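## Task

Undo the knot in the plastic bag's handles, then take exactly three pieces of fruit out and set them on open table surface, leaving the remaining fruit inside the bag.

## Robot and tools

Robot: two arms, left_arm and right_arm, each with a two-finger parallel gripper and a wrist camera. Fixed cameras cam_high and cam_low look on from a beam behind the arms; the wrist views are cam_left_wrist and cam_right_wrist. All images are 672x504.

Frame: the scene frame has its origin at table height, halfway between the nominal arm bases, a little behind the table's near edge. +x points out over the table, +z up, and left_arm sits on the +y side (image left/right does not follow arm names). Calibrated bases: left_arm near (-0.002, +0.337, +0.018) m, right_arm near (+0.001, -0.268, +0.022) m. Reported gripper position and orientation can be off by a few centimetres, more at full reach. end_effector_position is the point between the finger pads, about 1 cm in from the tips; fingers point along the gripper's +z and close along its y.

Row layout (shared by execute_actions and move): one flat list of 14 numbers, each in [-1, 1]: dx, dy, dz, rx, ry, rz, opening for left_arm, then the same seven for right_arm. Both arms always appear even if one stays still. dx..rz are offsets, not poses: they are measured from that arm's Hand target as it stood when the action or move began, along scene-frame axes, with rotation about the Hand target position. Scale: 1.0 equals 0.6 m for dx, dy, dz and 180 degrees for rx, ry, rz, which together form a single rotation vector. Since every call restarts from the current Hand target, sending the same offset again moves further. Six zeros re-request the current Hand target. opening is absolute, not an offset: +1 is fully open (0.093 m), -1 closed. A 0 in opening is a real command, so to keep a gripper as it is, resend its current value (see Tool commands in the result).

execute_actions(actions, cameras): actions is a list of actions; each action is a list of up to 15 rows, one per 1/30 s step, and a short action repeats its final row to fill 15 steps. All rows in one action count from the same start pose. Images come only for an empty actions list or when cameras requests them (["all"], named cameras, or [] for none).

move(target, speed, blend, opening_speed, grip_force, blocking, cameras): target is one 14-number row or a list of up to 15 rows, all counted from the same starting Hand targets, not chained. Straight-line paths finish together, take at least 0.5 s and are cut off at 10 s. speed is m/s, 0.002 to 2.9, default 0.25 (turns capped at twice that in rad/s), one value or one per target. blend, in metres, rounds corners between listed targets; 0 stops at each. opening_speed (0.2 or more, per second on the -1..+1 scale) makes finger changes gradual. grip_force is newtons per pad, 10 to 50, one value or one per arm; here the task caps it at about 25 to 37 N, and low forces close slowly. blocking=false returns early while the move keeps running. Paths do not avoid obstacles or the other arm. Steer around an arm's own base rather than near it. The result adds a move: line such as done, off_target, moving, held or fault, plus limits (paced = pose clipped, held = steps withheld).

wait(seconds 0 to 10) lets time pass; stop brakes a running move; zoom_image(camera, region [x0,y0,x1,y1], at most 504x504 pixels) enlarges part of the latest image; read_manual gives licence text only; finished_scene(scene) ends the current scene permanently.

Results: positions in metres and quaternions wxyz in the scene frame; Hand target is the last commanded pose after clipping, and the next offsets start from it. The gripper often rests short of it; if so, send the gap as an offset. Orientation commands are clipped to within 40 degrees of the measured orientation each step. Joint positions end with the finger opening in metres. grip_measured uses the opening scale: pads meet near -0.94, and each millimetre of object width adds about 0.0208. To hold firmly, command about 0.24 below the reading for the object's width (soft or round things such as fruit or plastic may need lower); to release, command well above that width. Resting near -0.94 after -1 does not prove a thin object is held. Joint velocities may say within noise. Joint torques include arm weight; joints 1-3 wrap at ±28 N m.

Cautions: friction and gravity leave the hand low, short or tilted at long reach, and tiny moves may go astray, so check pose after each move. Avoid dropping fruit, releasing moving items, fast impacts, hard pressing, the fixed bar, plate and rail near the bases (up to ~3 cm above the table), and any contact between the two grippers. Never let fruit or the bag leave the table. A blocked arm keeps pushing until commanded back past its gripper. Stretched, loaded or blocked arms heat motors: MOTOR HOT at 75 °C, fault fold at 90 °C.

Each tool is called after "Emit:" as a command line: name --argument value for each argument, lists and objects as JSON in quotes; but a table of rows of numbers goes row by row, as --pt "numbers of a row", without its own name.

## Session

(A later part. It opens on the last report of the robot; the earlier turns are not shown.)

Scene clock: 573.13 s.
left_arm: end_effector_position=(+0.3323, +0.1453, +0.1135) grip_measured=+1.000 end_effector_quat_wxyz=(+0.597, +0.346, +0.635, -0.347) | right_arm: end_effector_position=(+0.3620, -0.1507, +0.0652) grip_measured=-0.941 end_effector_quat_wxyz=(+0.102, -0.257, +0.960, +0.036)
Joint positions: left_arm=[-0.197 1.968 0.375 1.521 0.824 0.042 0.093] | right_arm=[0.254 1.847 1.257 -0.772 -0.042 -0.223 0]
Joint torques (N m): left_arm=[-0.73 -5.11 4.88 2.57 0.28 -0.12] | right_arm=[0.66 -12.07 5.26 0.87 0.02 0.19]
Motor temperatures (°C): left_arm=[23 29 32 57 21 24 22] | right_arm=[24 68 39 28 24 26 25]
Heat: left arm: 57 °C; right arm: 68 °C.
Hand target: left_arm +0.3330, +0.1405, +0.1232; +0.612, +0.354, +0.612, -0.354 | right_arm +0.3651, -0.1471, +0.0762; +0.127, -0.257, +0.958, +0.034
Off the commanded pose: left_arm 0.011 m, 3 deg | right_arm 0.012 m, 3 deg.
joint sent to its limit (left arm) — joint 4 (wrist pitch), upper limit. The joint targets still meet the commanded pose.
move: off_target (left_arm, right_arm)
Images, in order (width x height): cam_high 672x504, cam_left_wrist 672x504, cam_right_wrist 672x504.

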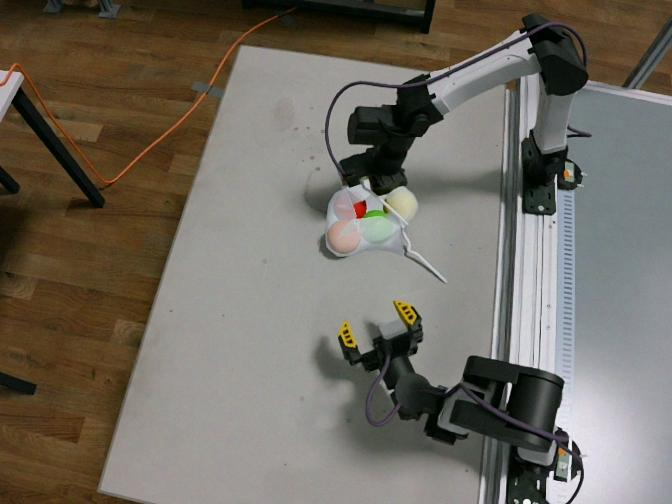

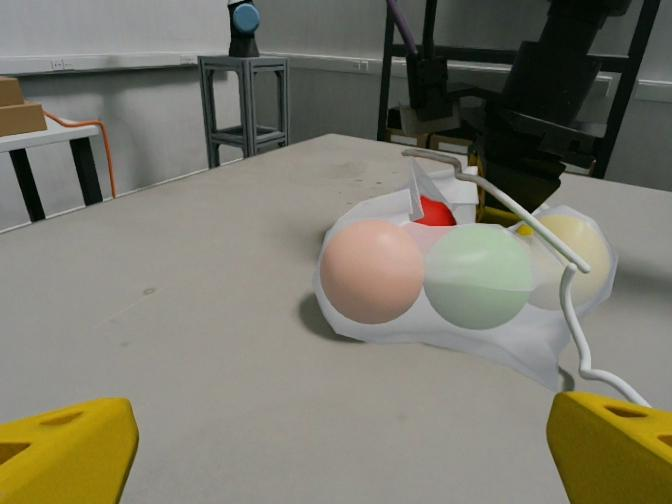

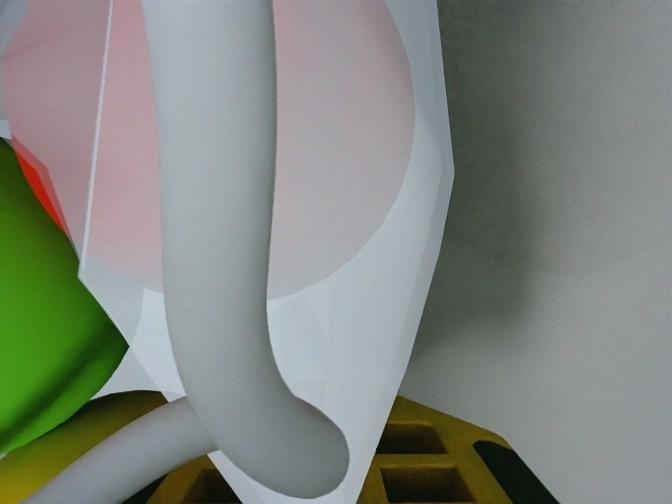

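Emit:
move --target '[-0.1133,-0.2592,-0.0387,0.2813,0.1789,0.0257,0.1, 0,0,0,0,0,0,-1]' --speed 0.2 --cameras '["cam_left_wrist", "cam_right_wrist", "cam_high"]'

Scene clock: 624.67 s.
left_arm: end_effector_position=(+0.2654, -0.0150, +0.1001) grip_measured=+0.102 end_effector_quat_wxyz=(+0.240, +0.449, +0.851, -0.128) | right_arm: end_effector_position=(+0.3621, -0.1506, +0.0652) grip_measured=-0.941 end_effector_quat_wxyz=(+0.102, -0.257, +0.960, +0.036)
Joint positions: left_arm=[-0.917 1.792 1.216 -0.447 0.016 0.052 0.05] | right_arm=[0.254 1.847 1.257 -0.772 -0.042 -0.222 0]
Joint torques (N m): left_arm=[-0.76 -6.72 10.22 1.14 -0.15 -0.12] | right_arm=[0.65 -12.08 5.15 0.88 0.04 0.23]
Motor temperatures (°C): left_arm=[23 30 33 57 21 24 22] | right_arm=[24 65 38 29 24 26 25]
Heat: left arm: 57 °C; right arm: 65 °C.
Hand target: left_arm +0.2650, -0.0149, +0.0999; +0.230, +0.446, +0.857, -0.119 | right_arm +0.3650, -0.1471, +0.0762; +0.127, -0.257, +0.958, +0.034
Off the commanded pose: left_arm 0.000 m, 2 deg | right_arm 0.012 m, 3 deg.
move: off_target (right_arm)
Images, in order (width x height): cam_high 672x504, cam_left_wrist 672x504, cam_right_wrist 672x504.

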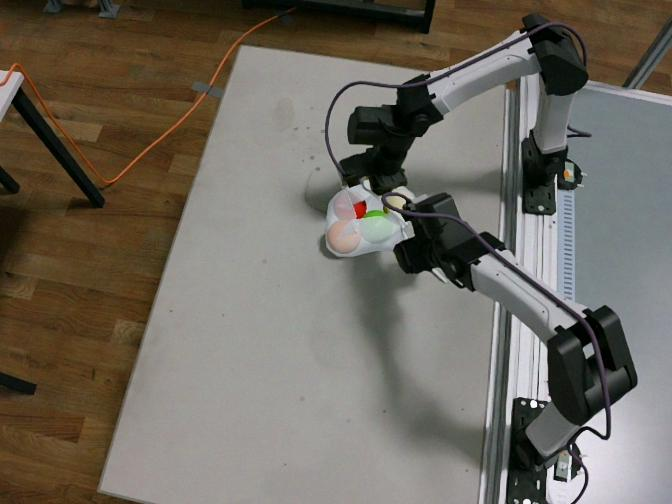

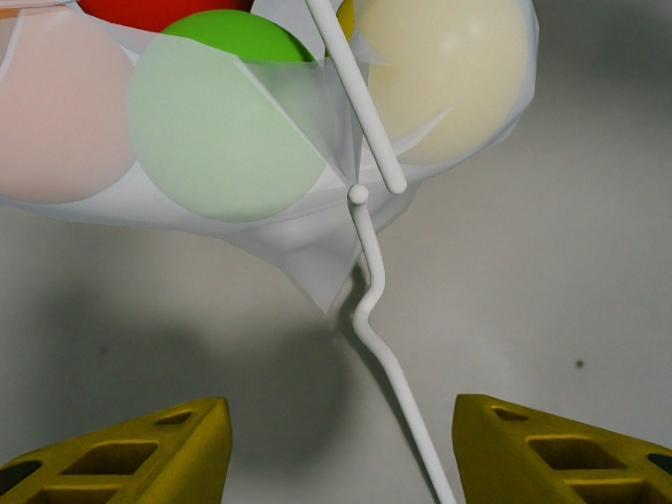

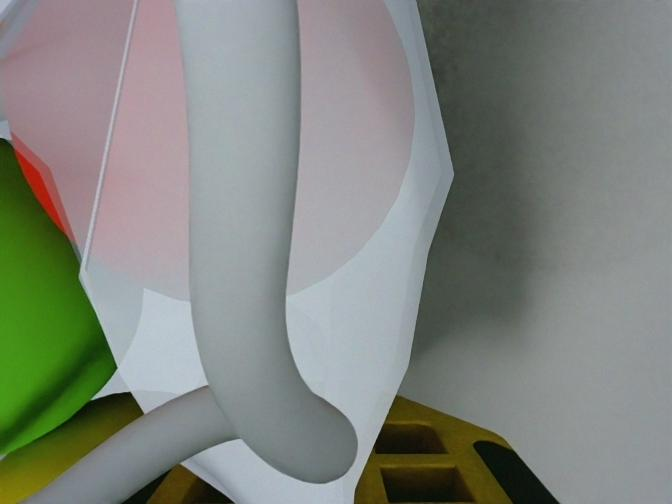

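Emit:
move --pt "-0.0173 -0.03 -0.1417 0 0 0 0.1 0 0 0 0 0 0 -1" --pt "-0.0173 -0.03 -0.1417 0 0 0 -1 0 0 0 0 0 0 -1" --speed 0.12 --opening_speed 1.5 --cameras '["cam_left_wrist"]'

Scene clock: 643.47 s.
left_arm: end_effector_position=(+0.2529, -0.0297, +0.0196) grip_measured=-0.918 end_effector_quat_wxyz=(+0.219, +0.452, +0.857, -0.119) | right_arm: end_effector_position=(+0.3621, -0.1506, +0.0652) grip_measured=-0.941 end_effector_quat_wxyz=(+0.102, -0.257, +0.960, +0.036)
Joint positions: left_arm=[-0.965 1.971 1.124 -0.222 -0.007 0.009 0.001] | right_arm=[0.254 1.847 1.257 -0.771 -0.042 -0.222 0]
Joint torques (N m): left_arm=[-0.72 -7.45 5.75 1.9 -0.18 -0.13] | right_arm=[0.61 -12.1 5.09 0.89 0.09 0.23]
Motor temperatures (°C): left_arm=[23 31 36 54 21 24 22] | right_arm=[24 65 38 29 24 26 25]
Heat: left arm: 54 °C; right arm: 65 °C.
Hand target: left_arm +0.2544, -0.0330, +0.0148; +0.229, +0.446, +0.857, -0.119 | right_arm +0.3651, -0.1471, +0.0762; +0.127, -0.257, +0.958, +0.034
Off the commanded pose: left_arm 0.006 m, 1 deg | right_arm 0.012 m, 3 deg.
move: off_target (right_arm)
Images, in order (width x height): cam_left_wrist 672x504.

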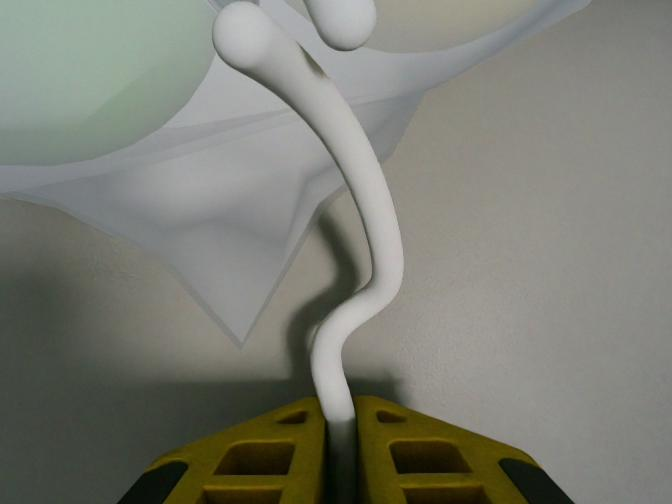

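Emit:
move --target '[0.015,0.125,0.033,0,0,0,-1, 0,0,0,0,0,0,-1]' --speed 0.1 --cameras '["cam_left_wrist", "cam_right_wrist", "cam_high"]'

Emit:
zoom_image --camera "cam_high" --region '[270, 130, 470, 290]'

Scene clock: 690.67 s.
left_arm: end_effector_position=(+0.2675, +0.0382, +0.0324) grip_measured=-0.918 end_effector_quat_wxyz=(+0.232, +0.440, +0.860, -0.115) | right_arm: end_effector_position=(+0.3624, -0.1505, +0.0653) grip_measured=-0.941 end_effector_quat_wxyz=(+0.103, -0.256, +0.960, +0.036)
Joint positions: left_arm=[-0.818 1.788 0.926 -0.189 0.043 0.119 0.001] | right_arm=[0.254 1.847 1.257 -0.77 -0.042 -0.221 0]
Joint torques (N m): left_arm=[0.09 -8.77 5.38 1.44 0.23 0.21] | right_arm=[0.66 -12.08 5.14 0.86 0.06 0.19]
Motor temperatures (°C): left_arm=[23 34 35 54 21 24 22] | right_arm=[24 65 37 28 24 26 25]
Heat: left arm: 54 °C; right arm: 65 °C.
Hand target: left_arm +0.2635, +0.0420, +0.0346; +0.230, +0.446, +0.857, -0.119 | right_arm +0.3651, -0.1471, +0.0762; +0.127, -0.257, +0.958, +0.034
Off the commanded pose: left_arm 0.006 m, 1 deg | right_arm 0.012 m, 3 deg.
move: off_target (right_arm)
Images, in order (width x height): cam_high 672x504, cam_left_wrist 672x504, cam_right_wrist 672x504.

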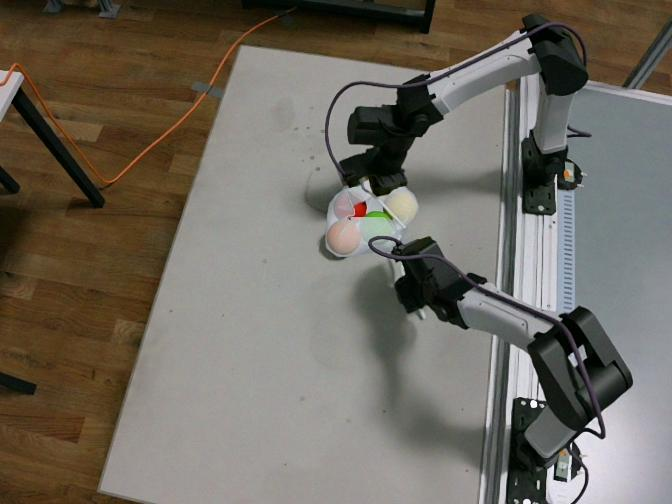

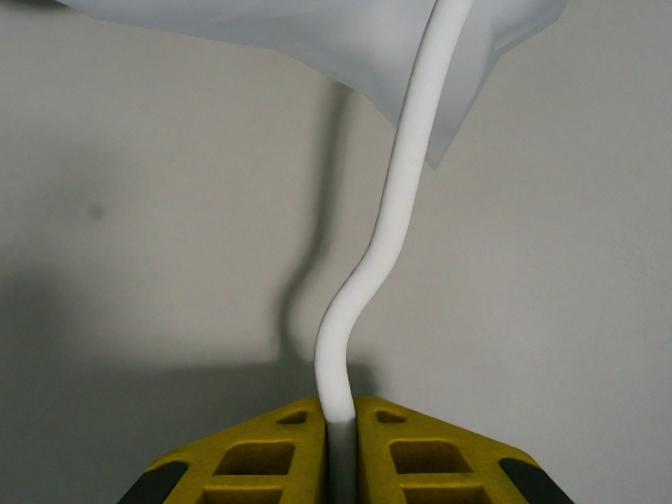

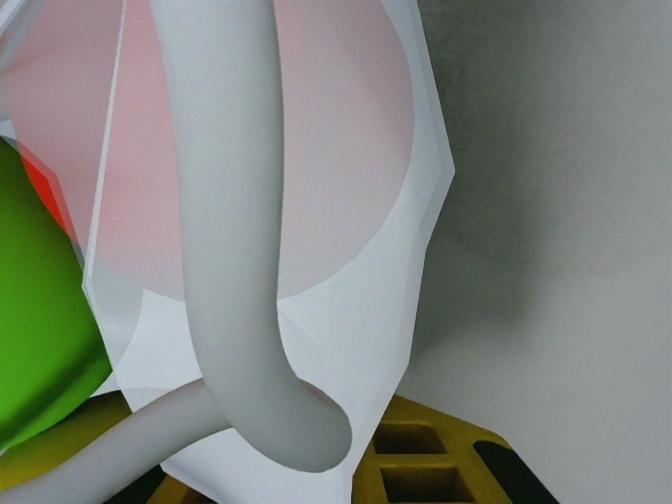

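Scaled by 2.520 from the camera's 672x504 image, which has a finer 960x720 frame.

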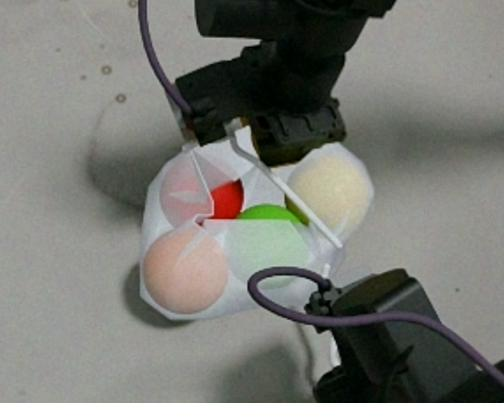

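Emit:
move --target '[0.03,0.117,0,0,0,0,-1, 0,0,0,0,0,0,-1]' --speed 0.1 --cameras '["cam_left_wrist", "cam_right_wrist", "cam_high"]'

Emit:
zoom_image --camera "cam_high" --region '[270, 130, 470, 290]'

Scene clock: 694.50 s.
left_arm: end_effector_position=(+0.2884, +0.0958, +0.0412) grip_measured=-0.918 end_effector_quat_wxyz=(+0.248, +0.448, +0.848, -0.135) | right_arm: end_effector_position=(+0.3601, -0.1368, +0.0665) grip_measured=-0.941 end_effector_quat_wxyz=(+0.106, -0.263, +0.957, +0.059)
Joint positions: left_arm=[-0.612 1.675 0.813 -0.165 0.184 0.312 0.001] | right_arm=[0.272 1.847 1.257 -0.761 -0.085 -0.215 0]
Joint torques (N m): left_arm=[0.96 -7.64 4.68 1.15 -0.08 0.2] | right_arm=[-1.01 -12.14 5.27 0.79 0.46 0.15]
Motor temperatures (°C): left_arm=[23 34 34 53 21 24 22] | right_arm=[24 65 37 28 24 26 25]
Heat: left arm: 53 °C; right arm: 65 °C.
Hand target: left_arm +0.2815, +0.1122, +0.0346; +0.230, +0.446, +0.857, -0.119 | right_arm +0.3651, -0.1471, +0.0762; +0.127, -0.257, +0.958, +0.034
Off the commanded pose: left_arm 0.019 m, 3 deg | right_arm 0.015 m, 4 deg.
move: off_target (left_arm, right_arm)
Images, in order (width x height): cam_high 672x504, cam_left_wrist 672x504, cam_right_wrist 672x504.

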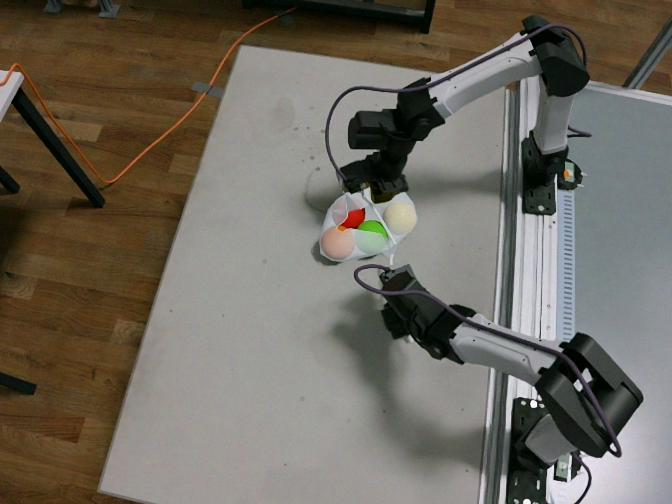

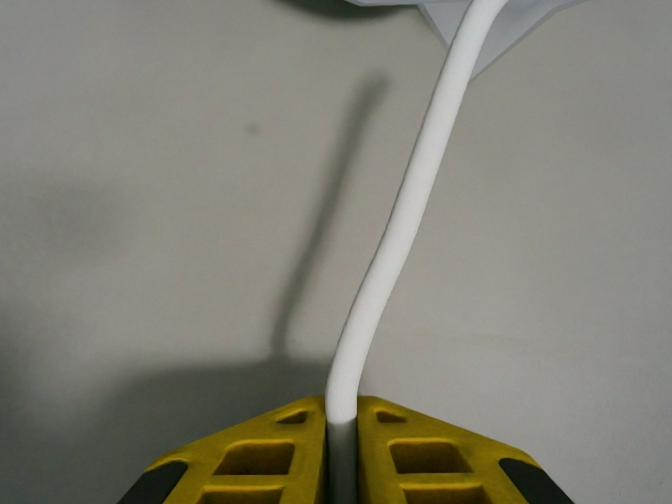

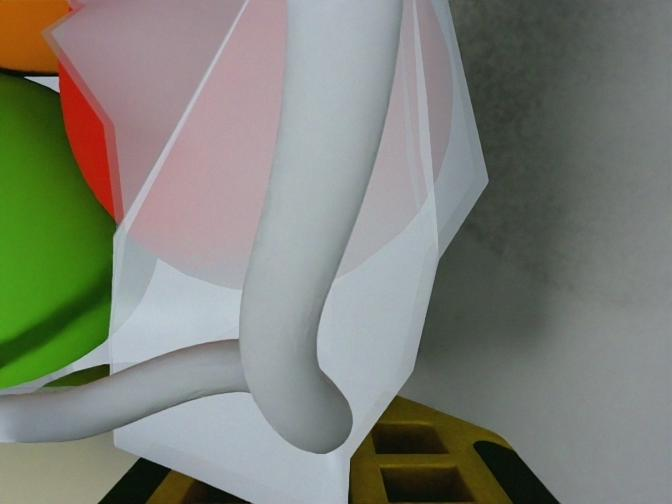

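Scaled by 2.520 from the camera's 672x504 image, which has a finer 960x720 frame.

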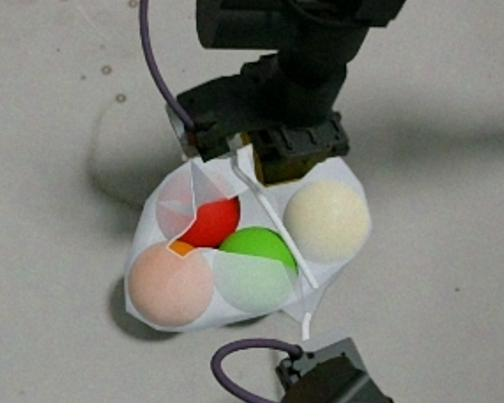

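Emit:
move --pt "0 -0.01 -0.04 0 0 0 -1 0 0 0 0 0 0 -1" --pt "0 -0.01 -0.04 0 0 0 0.1 0 0 0 0 0 0 -1" --pt "0.0 0.0 0.1 0 0 0 0.1 0 0 0 0 0 0 -1" --pt "0.075 -0.18 0.28 0 0 0 0.1 0 0 0 0 0 0 -1" --speed 0.15 --blend '[0,0,0.03,0]' --cameras '["cam_left_wrist", "cam_high"]'

Emit:
zoom_image --camera "cam_left_wrist" --region '[150, 0, 550, 300]'

Emit:
zoom_image --camera "cam_high" --region '[270, 130, 470, 290]'

Scene clock: 717.87 s.
left_arm: end_effector_position=(+0.3284, +0.0031, +0.2026) grip_measured=+0.098 end_effector_quat_wxyz=(+0.241, +0.449, +0.851, -0.127) | right_arm: end_effector_position=(+0.3629, -0.1448, +0.0659) grip_measured=-0.941 end_effector_quat_wxyz=(+0.107, -0.260, +0.959, +0.037)
Joint positions: left_arm=[-0.763 1.853 1.711 -0.886 0.092 0.185 0.05] | right_arm=[0.268 1.847 1.257 -0.761 -0.043 -0.215 0]
Joint torques (N m): left_arm=[-0.55 -7.39 10.65 1.16 -0.08 -0.12] | right_arm=[-0.57 -11.97 5.15 0.8 0.09 0.18]
Motor temperatures (°C): left_arm=[23 35 34 49 21 24 22] | right_arm=[24 65 37 28 24 26 25]
Heat: left arm: 49 °C; right arm: 65 °C.
Hand target: left_arm +0.3264, +0.0042, +0.2027; +0.230, +0.446, +0.857, -0.119 | right_arm +0.3651, -0.1471, +0.0762; +0.127, -0.257, +0.958, +0.034
Off the commanded pose: left_arm 0.002 m, 2 deg | right_arm 0.011 m, 2 deg.
move: off_target (right_arm); target 2's new opening was sent with left_arm's hand 0.024 m and 4 deg from that target
Images, in order (width x height): cam_high 672x504, cam_left_wrist 672x504.

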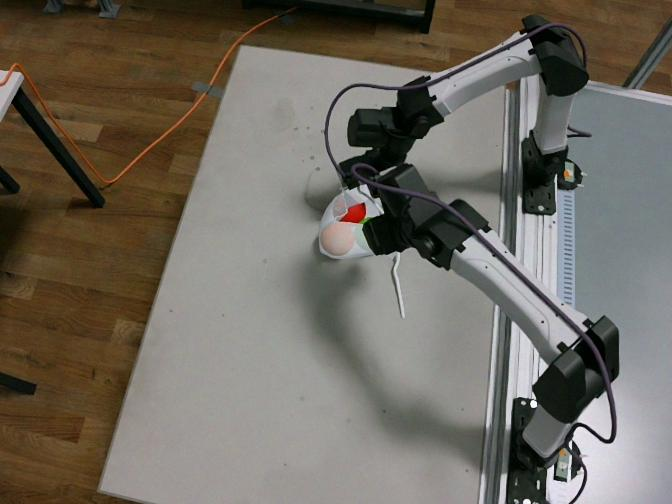

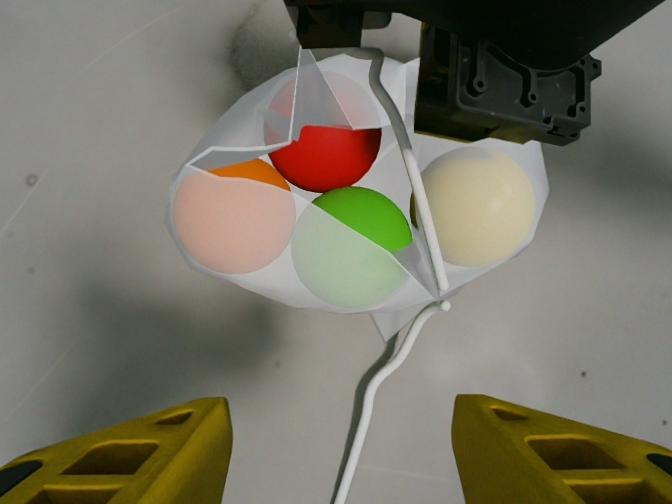

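Scaled by 1.260 from the camera's 672x504 image, which has a finer 960x720 frame.

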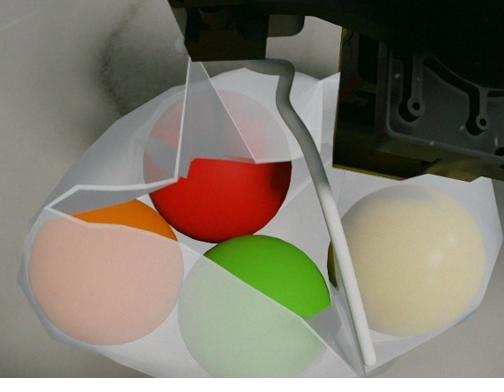

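Scaled by 2.520 from the camera's 672x504 image, which has a finer 960x720 frame.

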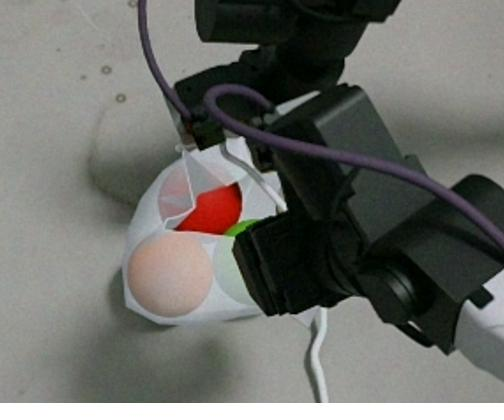

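Emit:
move --pt "0 0 0 0 0 0 0.1 0 0 -0.02 0 0 0 -0.4" --pt "0 0 0 0 0 0 0.1 0 0 0.12 0 0 0 -0.4" --pt "0 0 0 0 0 0 0.1 0 -0.15 0.25 0 0 0 -0.4" --speed 0.15 --blend '[0,0.02,0]' --cameras '["cam_left_wrist", "cam_high", "cam_right_wrist"]'

Emit:
zoom_image --camera "cam_left_wrist" --region '[130, 0, 580, 340]'

Scene clock: 760.77 s.
left_arm: end_effector_position=(+0.3282, +0.0032, +0.2025) grip_measured=+0.098 end_effector_quat_wxyz=(+0.241, +0.449, +0.851, -0.127) | right_arm: end_effector_position=(+0.3670, -0.2379, +0.2117) grip_measured=-0.403 end_effector_quat_wxyz=(+0.113, -0.253, +0.960, +0.030)
Joint positions: left_arm=[-0.763 1.853 1.711 -0.886 0.092 0.185 0.05] | right_arm=[0.01 1.749 1.73 -1.333 -0.085 -0.454 0.026]
Joint torques (N m): left_arm=[-0.75 -7.43 10.55 1.11 -0.1 -0.12] | right_arm=[-0.47 -9.7 8.9 0.42 -0.19 0.02]
Motor temperatures (°C): left_arm=[23 35 38 46 21 24 22] | right_arm=[24 65 37 27 24 26 25]
Heat: left arm: 46 °C; right arm: 65 °C.
Hand target: left_arm +0.3264, +0.0042, +0.2027; +0.230, +0.446, +0.857, -0.119 | right_arm +0.3651, -0.2371, +0.2262; +0.127, -0.257, +0.958, +0.034
Off the commanded pose: left_arm 0.002 m, 2 deg | right_arm 0.015 m, 2 deg.
move: off_target (right_arm)
Images, in order (width x height): cam_high 672x504, cam_left_wrist 672x504, cam_right_wrist 672x504.

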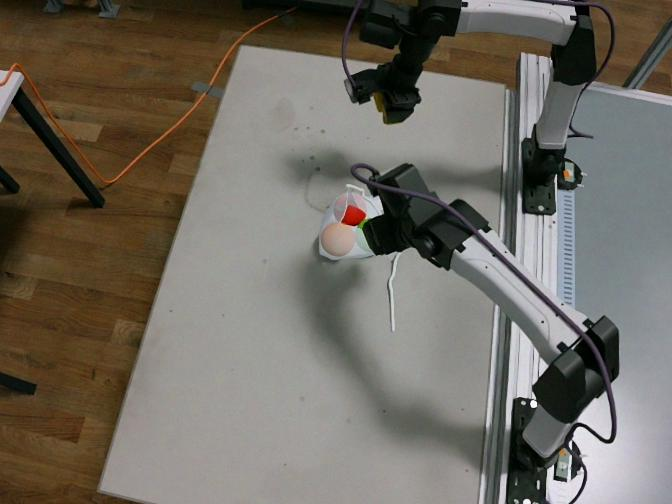

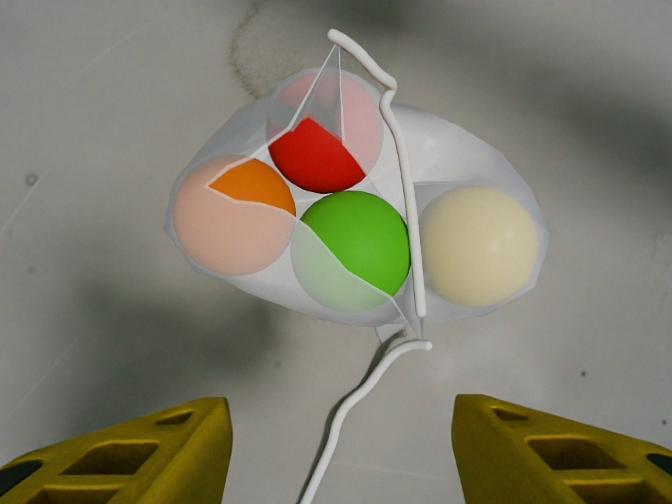

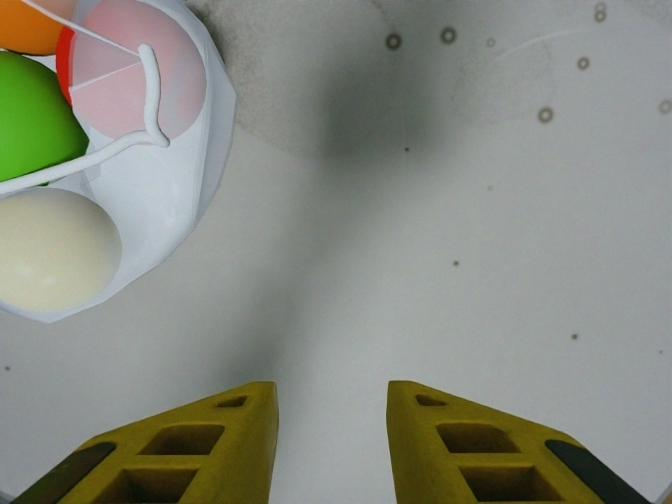

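Scaled by 1.120 from the camera's 672x504 image, which has a finer 960x720 frame.

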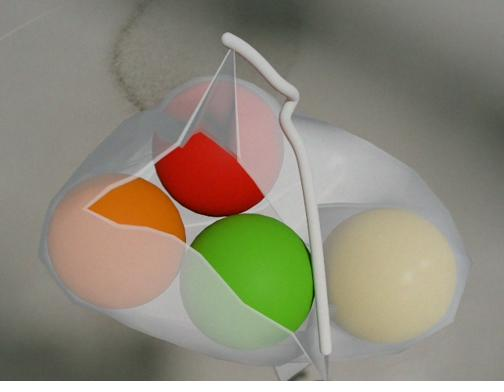

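Emit:
move --target '[-0.06,0.21,0,-0.1274,-0.0893,0,0.1, 0.0382,0.3318,-0.1603,-0.0075,0.0155,-0.0446,-0.1]' --speed 0.2 --cameras '["cam_left_wrist", "cam_high", "cam_right_wrist"]'

Scene clock: 779.67 s.
left_arm: end_effector_position=(+0.2881, +0.1325, +0.1962) grip_measured=+0.098 end_effector_quat_wxyz=(+0.409, +0.397, +0.792, -0.218) | right_arm: end_effector_position=(+0.3796, -0.0441, +0.1292) grip_measured=-0.103 end_effector_quat_wxyz=(+0.091, -0.193, +0.977, +0.018)
Joint positions: left_arm=[-0.429 1.182 0.798 -0.29 0.414 0.306 0.05] | right_arm=[0.516 2.06 1.811 -1.142 0.052 0.162 0.04]
Joint velocities: left_arm=[within noise] | right_arm=[-0.012 -0.007 -0.007 -0.007 0.007 -0.154 -0.001]
Joint torques (N m): left_arm=[0.13 -4.34 6.94 2.53 0.5 0.19] | right_arm=[0.08 -9.13 9.24 0.71 0.13 0.19]
Motor temperatures (°C): left_arm=[23 35 39 46 21 24 22] | right_arm=[24 60 40 27 24 26 25]
Heat: left arm: 46 °C; right arm: 60 °C.
Hand target: left_arm +0.2905, +0.1302, +0.2028; +0.430, +0.404, +0.776, -0.223 | right_arm +0.3880, -0.0381, +0.1301; +0.102, -0.190, +0.976, +0.020
Off the commanded pose: left_arm 0.007 m, 3 deg | right_arm 0.010 m, 1 deg.
move: off_target (left_arm)
Images, in order (width x height): cam_high 672x504, cam_left_wrist 672x504, cam_right_wrist 672x504.

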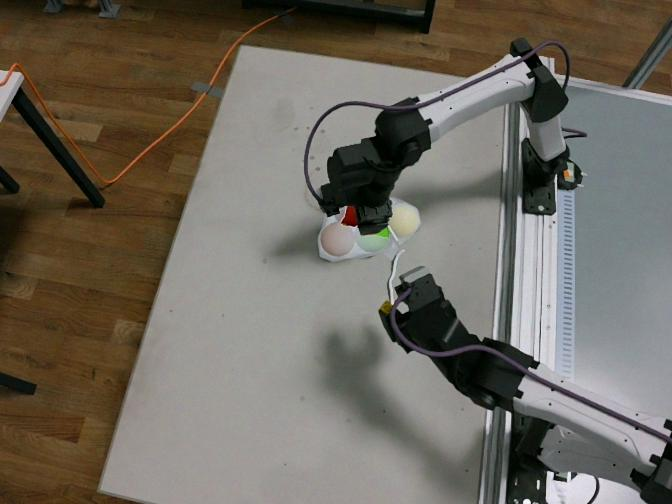

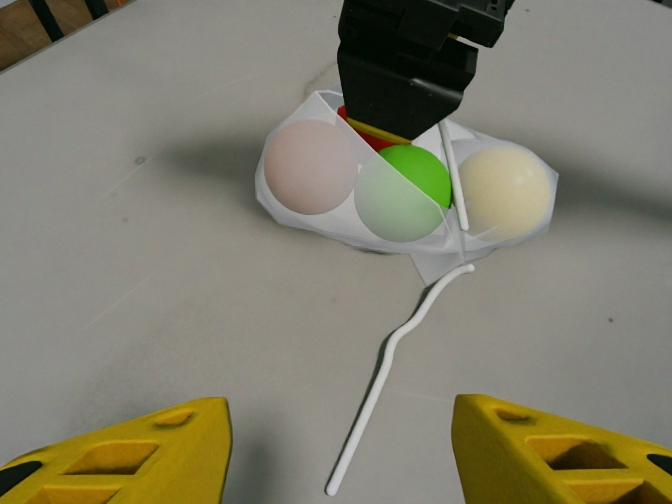

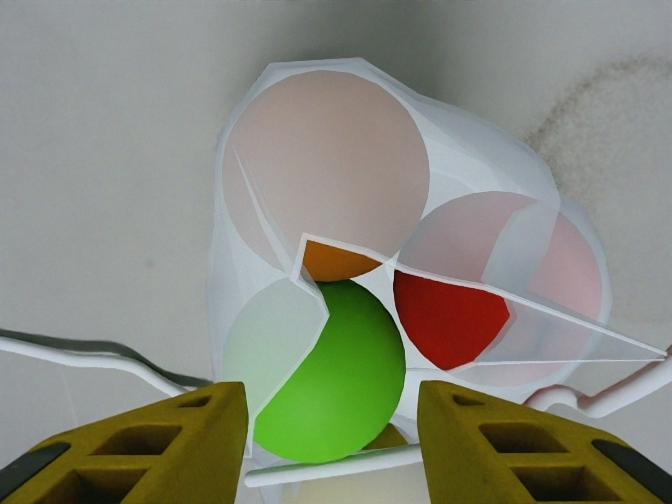

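Emit:
move --target '[0,0,0,0,0,0,0.1, 0.0067,0.01,-0.0667,0,0,0,-0.1]' --speed 0.12 --cameras '["cam_left_wrist", "cam_right_wrist"]'

Scene clock: 795.27 s.
left_arm: end_effector_position=(+0.2882, +0.1325, +0.1963) grip_measured=+0.098 end_effector_quat_wxyz=(+0.410, +0.397, +0.792, -0.219) | right_arm: end_effector_position=(+0.3914, -0.0360, +0.0995) grip_measured=-0.103 end_effector_quat_wxyz=(+0.103, -0.190, +0.976, +0.023)
Joint positions: left_arm=[-0.429 1.182 0.798 -0.289 0.415 0.306 0.05] | right_arm=[0.516 2.103 1.752 -1.016 0.052 0.167 0.04]
Joint torques (N m): left_arm=[0.23 -4.37 6.94 2.49 0.48 0.16] | right_arm=[0.59 -9.85 5.91 0.81 0.13 0.22]
Motor temperatures (°C): left_arm=[23 33 38 50 21 24 22] | right_arm=[24 60 40 27 24 26 25]
Heat: left arm: 50 °C; right arm: 60 °C.
Hand target: left_arm +0.2905, +0.1302, +0.2028; +0.430, +0.404, +0.776, -0.223 | right_arm +0.3920, -0.0320, +0.0901; +0.102, -0.189, +0.976, +0.020
Off the commanded pose: left_arm 0.007 m, 3 deg | right_arm 0.010 m, 0 deg.
move: off_target (left_arm)
Images, in order (width x height): cam_left_wrist 672x504, cam_right_wrist 672x504.

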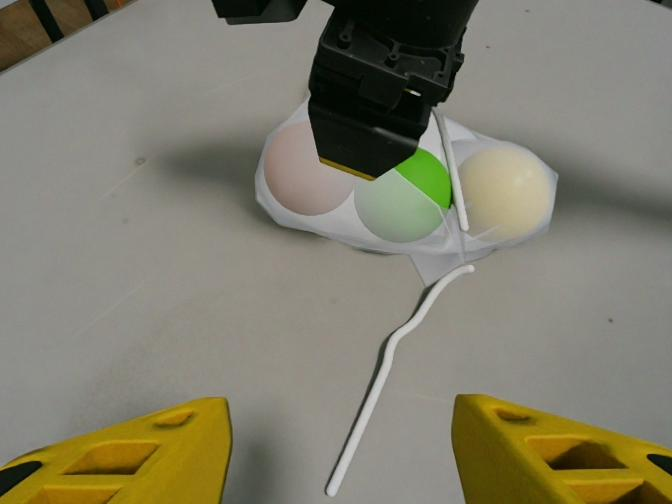

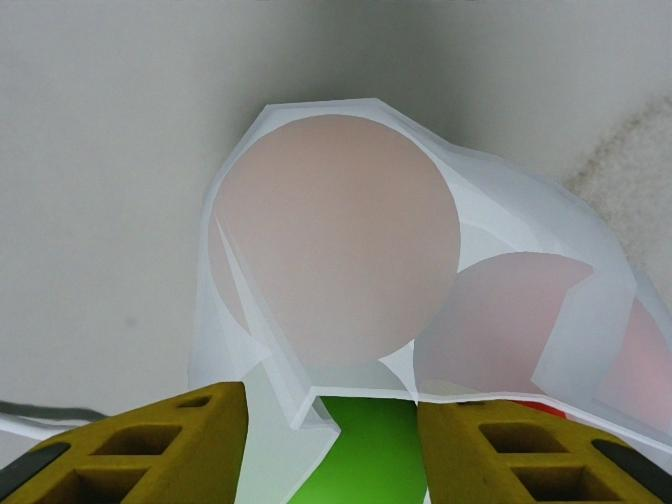

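Emit:
zoom_image --camera "cam_right_wrist" --region '[180, 300, 600, 504]'

Emit:
zoom_image --camera "cam_left_wrist" --region '[230, 80, 580, 300]'

Scaled by 1.200 from the camera's 672x504 image, which has a finer 960x720 frame.

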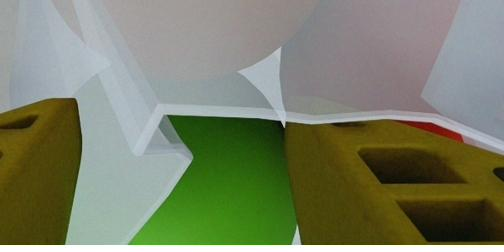

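Scaled by 1.440 from the camera's 672x504 image, which has a finer 960x720 frame.

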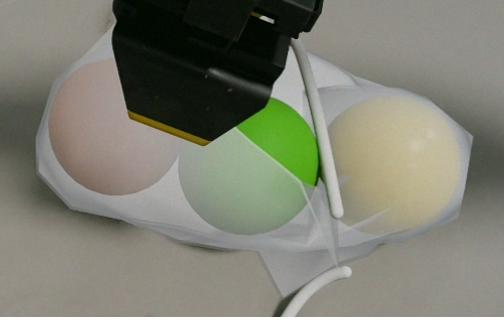

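Emit:
move --target '[0,0,0,0,0,0,0.1, -0.01,0,-0.0585,0,0,0,-0.1]' --speed 0.1 --cameras '["cam_left_wrist", "cam_right_wrist"]'

Emit:
zoom_image --camera "cam_right_wrist" --region '[180, 250, 600, 504]'

Scene clock: 808.93 s.
left_arm: end_effector_position=(+0.2882, +0.1325, +0.1963) grip_measured=+0.098 end_effector_quat_wxyz=(+0.410, +0.397, +0.792, -0.219) | right_arm: end_effector_position=(+0.3871, -0.0355, +0.0690) grip_measured=-0.102 end_effector_quat_wxyz=(+0.106, -0.189, +0.976, +0.024)
Joint positions: left_arm=[-0.429 1.182 0.798 -0.289 0.415 0.306 0.05] | right_arm=[0.521 2.103 1.628 -0.883 0.053 0.173 0.04]
Joint torques (N m): left_arm=[0.2 -4.33 6.98 2.48 0.49 0.18] | right_arm=[0.58 -9.18 5.24 0.9 0.13 0.21]
Motor temperatures (°C): left_arm=[23 31 38 52 22 24 22] | right_arm=[24 57 39 27 24 26 25]
Heat: left arm: 52 °C; right arm: 57 °C.
Hand target: left_arm +0.2905, +0.1302, +0.2028; +0.430, +0.404, +0.776, -0.223 | right_arm +0.3860, -0.0319, +0.0550; +0.102, -0.190, +0.976, +0.020
Off the commanded pose: left_arm 0.007 m, 3 deg | right_arm 0.014 m, 1 deg.
move: off_target (left_arm, right_arm)
Images, in order (width x height): cam_left_wrist 672x504, cam_right_wrist 672x504.

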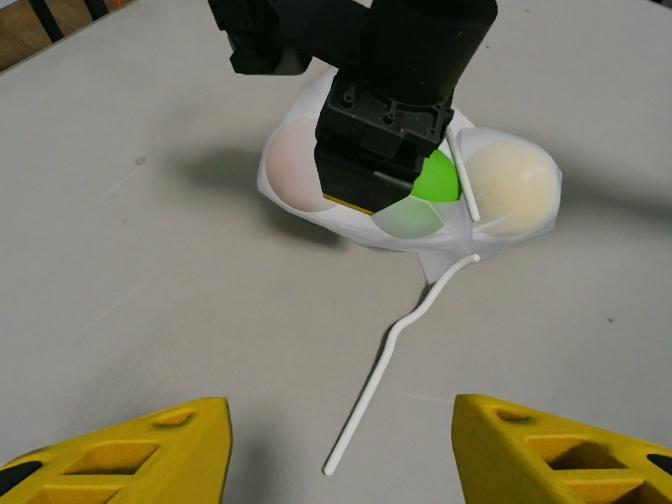

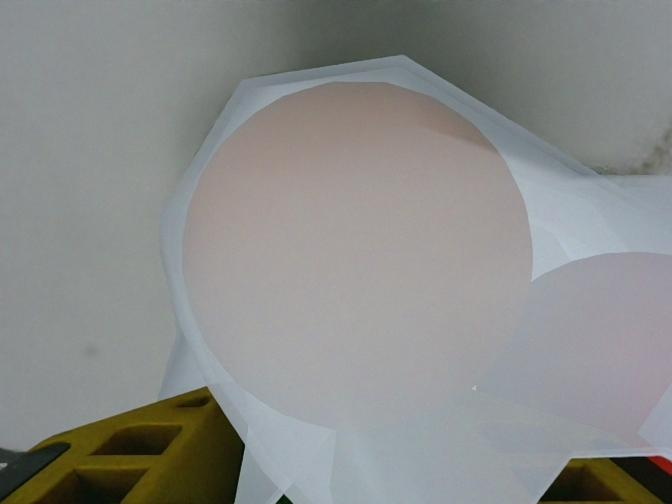

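Scaled by 1.200 from the camera's 672x504 image, which has a finer 960x720 frame.

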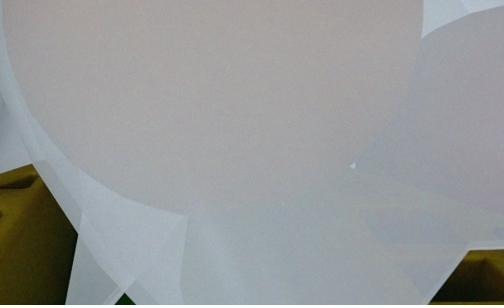

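Emit:
move --pt "0 0 0 0 0 0 0.1 0 0 -0.02 0 0 0 -0.1" --pt "0 0 0 0 0 0 0.1 0 0 -0.02 0 0 0 -1" --speed 0.1 --opening_speed 0.8 --cameras '["cam_left_wrist", "cam_right_wrist"]'

Emit:
zoom_image --camera "cam_left_wrist" --region '[230, 60, 580, 300]'

Scene clock: 814.07 s.
left_arm: end_effector_position=(+0.2882, +0.1325, +0.1963) grip_measured=+0.098 end_effector_quat_wxyz=(+0.410, +0.397, +0.792, -0.219) | right_arm: end_effector_position=(+0.3928, -0.0322, +0.0618) grip_measured=-0.975 end_effector_quat_wxyz=(+0.121, -0.188, +0.974, +0.029)
Joint positions: left_arm=[-0.429 1.182 0.798 -0.289 0.415 0.306 0.05] | right_arm=[0.521 2.109 1.601 -0.82 0.055 0.173 0]
Joint torques (N m): left_arm=[0.25 -4.29 6.98 2.49 0.48 0.16] | right_arm=[0.54 -8.57 4.96 0.77 0.11 0.19]
Motor temperatures (°C): left_arm=[23 31 38 52 22 24 22] | right_arm=[24 57 39 27 24 26 25]
Heat: left arm: 52 °C; right arm: 57 °C.
Hand target: left_arm +0.2905, +0.1302, +0.2028; +0.430, +0.404, +0.776, -0.223 | right_arm +0.3860, -0.0319, +0.0430; +0.102, -0.190, +0.976, +0.020
Off the commanded pose: left_arm 0.007 m, 3 deg | right_arm 0.020 m, 2 deg.
move: off_target (left_arm, right_arm); target 2's new opening was sent with right_arm's hand 0.020 m and 2 deg from that target
Images, in order (width x height): cam_left_wrist 672x504, cam_right_wrist 672x504.

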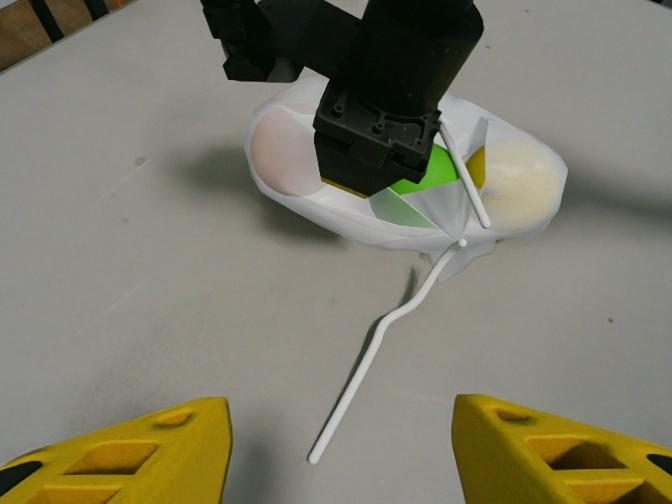

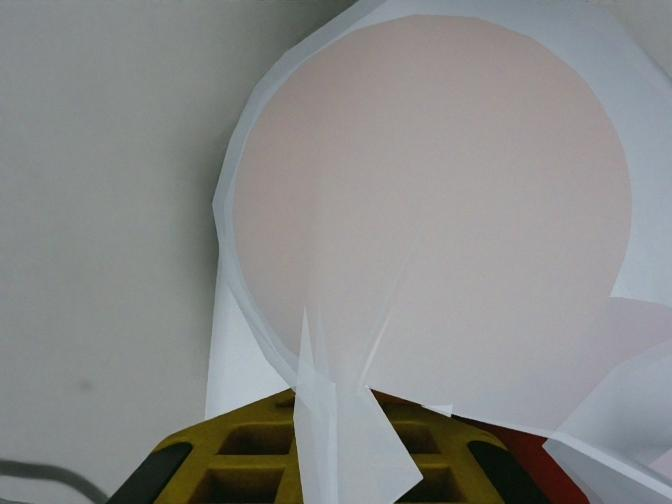

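Scaled by 1.440 from the camera's 672x504 image, which has a finer 960x720 frame.

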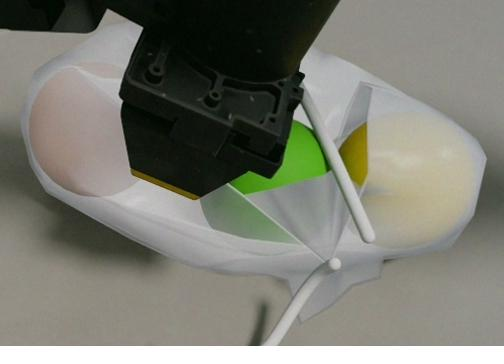

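Emit:
move --pt "-0.05 0.1 0.0 0 0 0 0.1 0 0.05 0.075 0 0 0 -1" --pt "-0.08 0.16 0.0 0 0 0 0.1 0 0.165 0.02 0 0 0 -1" --speed 0.12 --blend '[0.02,0]' --cameras '["cam_left_wrist", "cam_right_wrist", "cam_high"]'

Emit:
zoom_image --camera "cam_high" --region '[270, 150, 470, 310]'

Emit:
zoom_image --camera "cam_left_wrist" --region '[230, 0, 630, 250]'

Scene clock: 821.57 s.
left_arm: end_effector_position=(+0.2524, +0.2274, +0.2078) grip_measured=+0.098 end_effector_quat_wxyz=(+0.444, +0.402, +0.773, -0.208) | right_arm: end_effector_position=(+0.3875, +0.0634, +0.0593) grip_measured=-0.975 end_effector_quat_wxyz=(+0.108, -0.190, +0.976, +0.026)
Joint positions: left_arm=[0.01 0.914 0.709 -0.579 0.744 0.656 0.05] | right_arm=[0.696 2.367 2.018 -1.017 0.089 0.344 0]
Joint torques (N m): left_arm=[0.25 -2.22 7.46 1.3 0.74 0.13] | right_arm=[0.53 -10.96 9.36 0.43 0.16 0.24]
Motor temperatures (°C): left_arm=[23 31 38 52 22 24 22] | right_arm=[24 57 39 27 24 26 25]
Heat: left arm: 52 °C; right arm: 57 °C.
Hand target: left_arm +0.2425, +0.2262, +0.2028; +0.430, +0.404, +0.776, -0.223 | right_arm +0.3861, +0.0671, +0.0551; +0.102, -0.190, +0.976, +0.020
Off the commanded pose: left_arm 0.011 m, 2 deg | right_arm 0.006 m, 1 deg.
move: off_target (left_arm)
Images, in order (width x height): cam_high 672x504, cam_left_wrist 672x504, cam_right_wrist 672x504.

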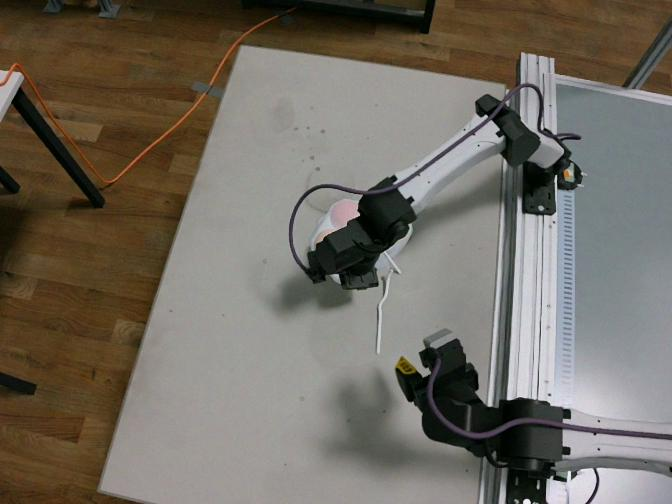

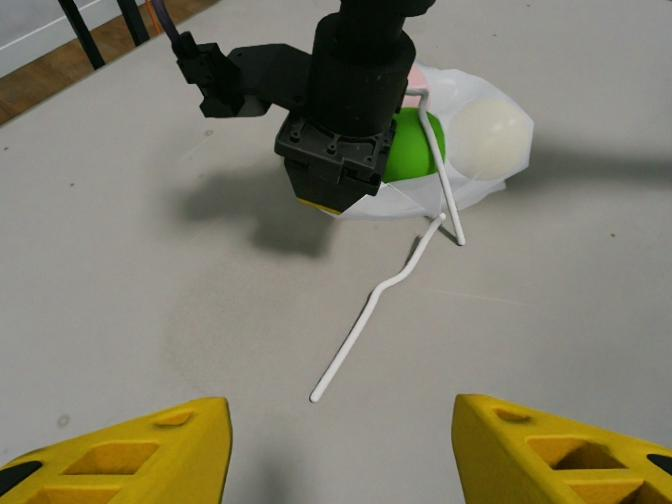

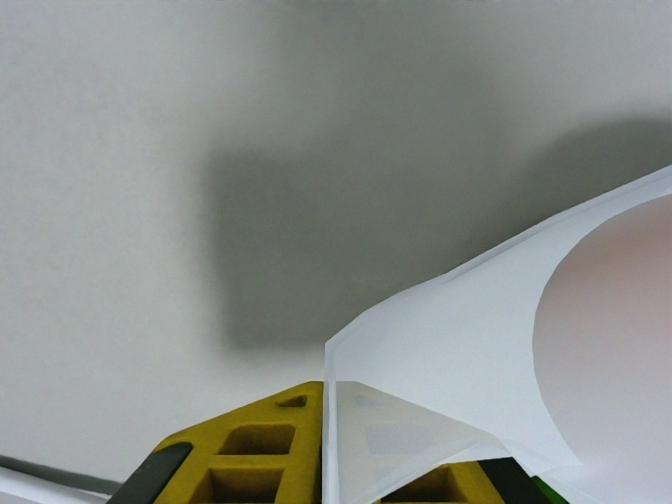

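Scaled by 2.520 from the camera's 672x504 image, which has a finer 960x720 frame.

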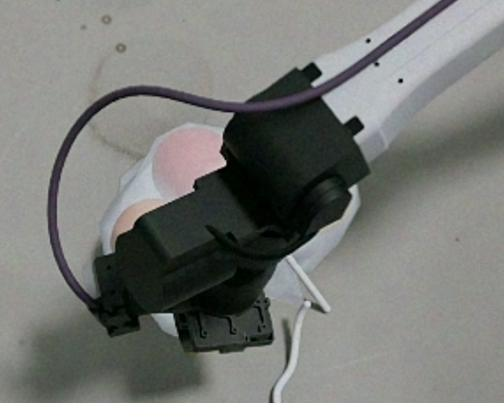

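Scaled by 1.260 from the camera's 672x504 image, which has a finer 960x720 frame.

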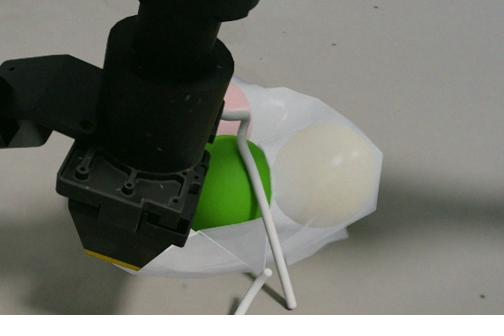

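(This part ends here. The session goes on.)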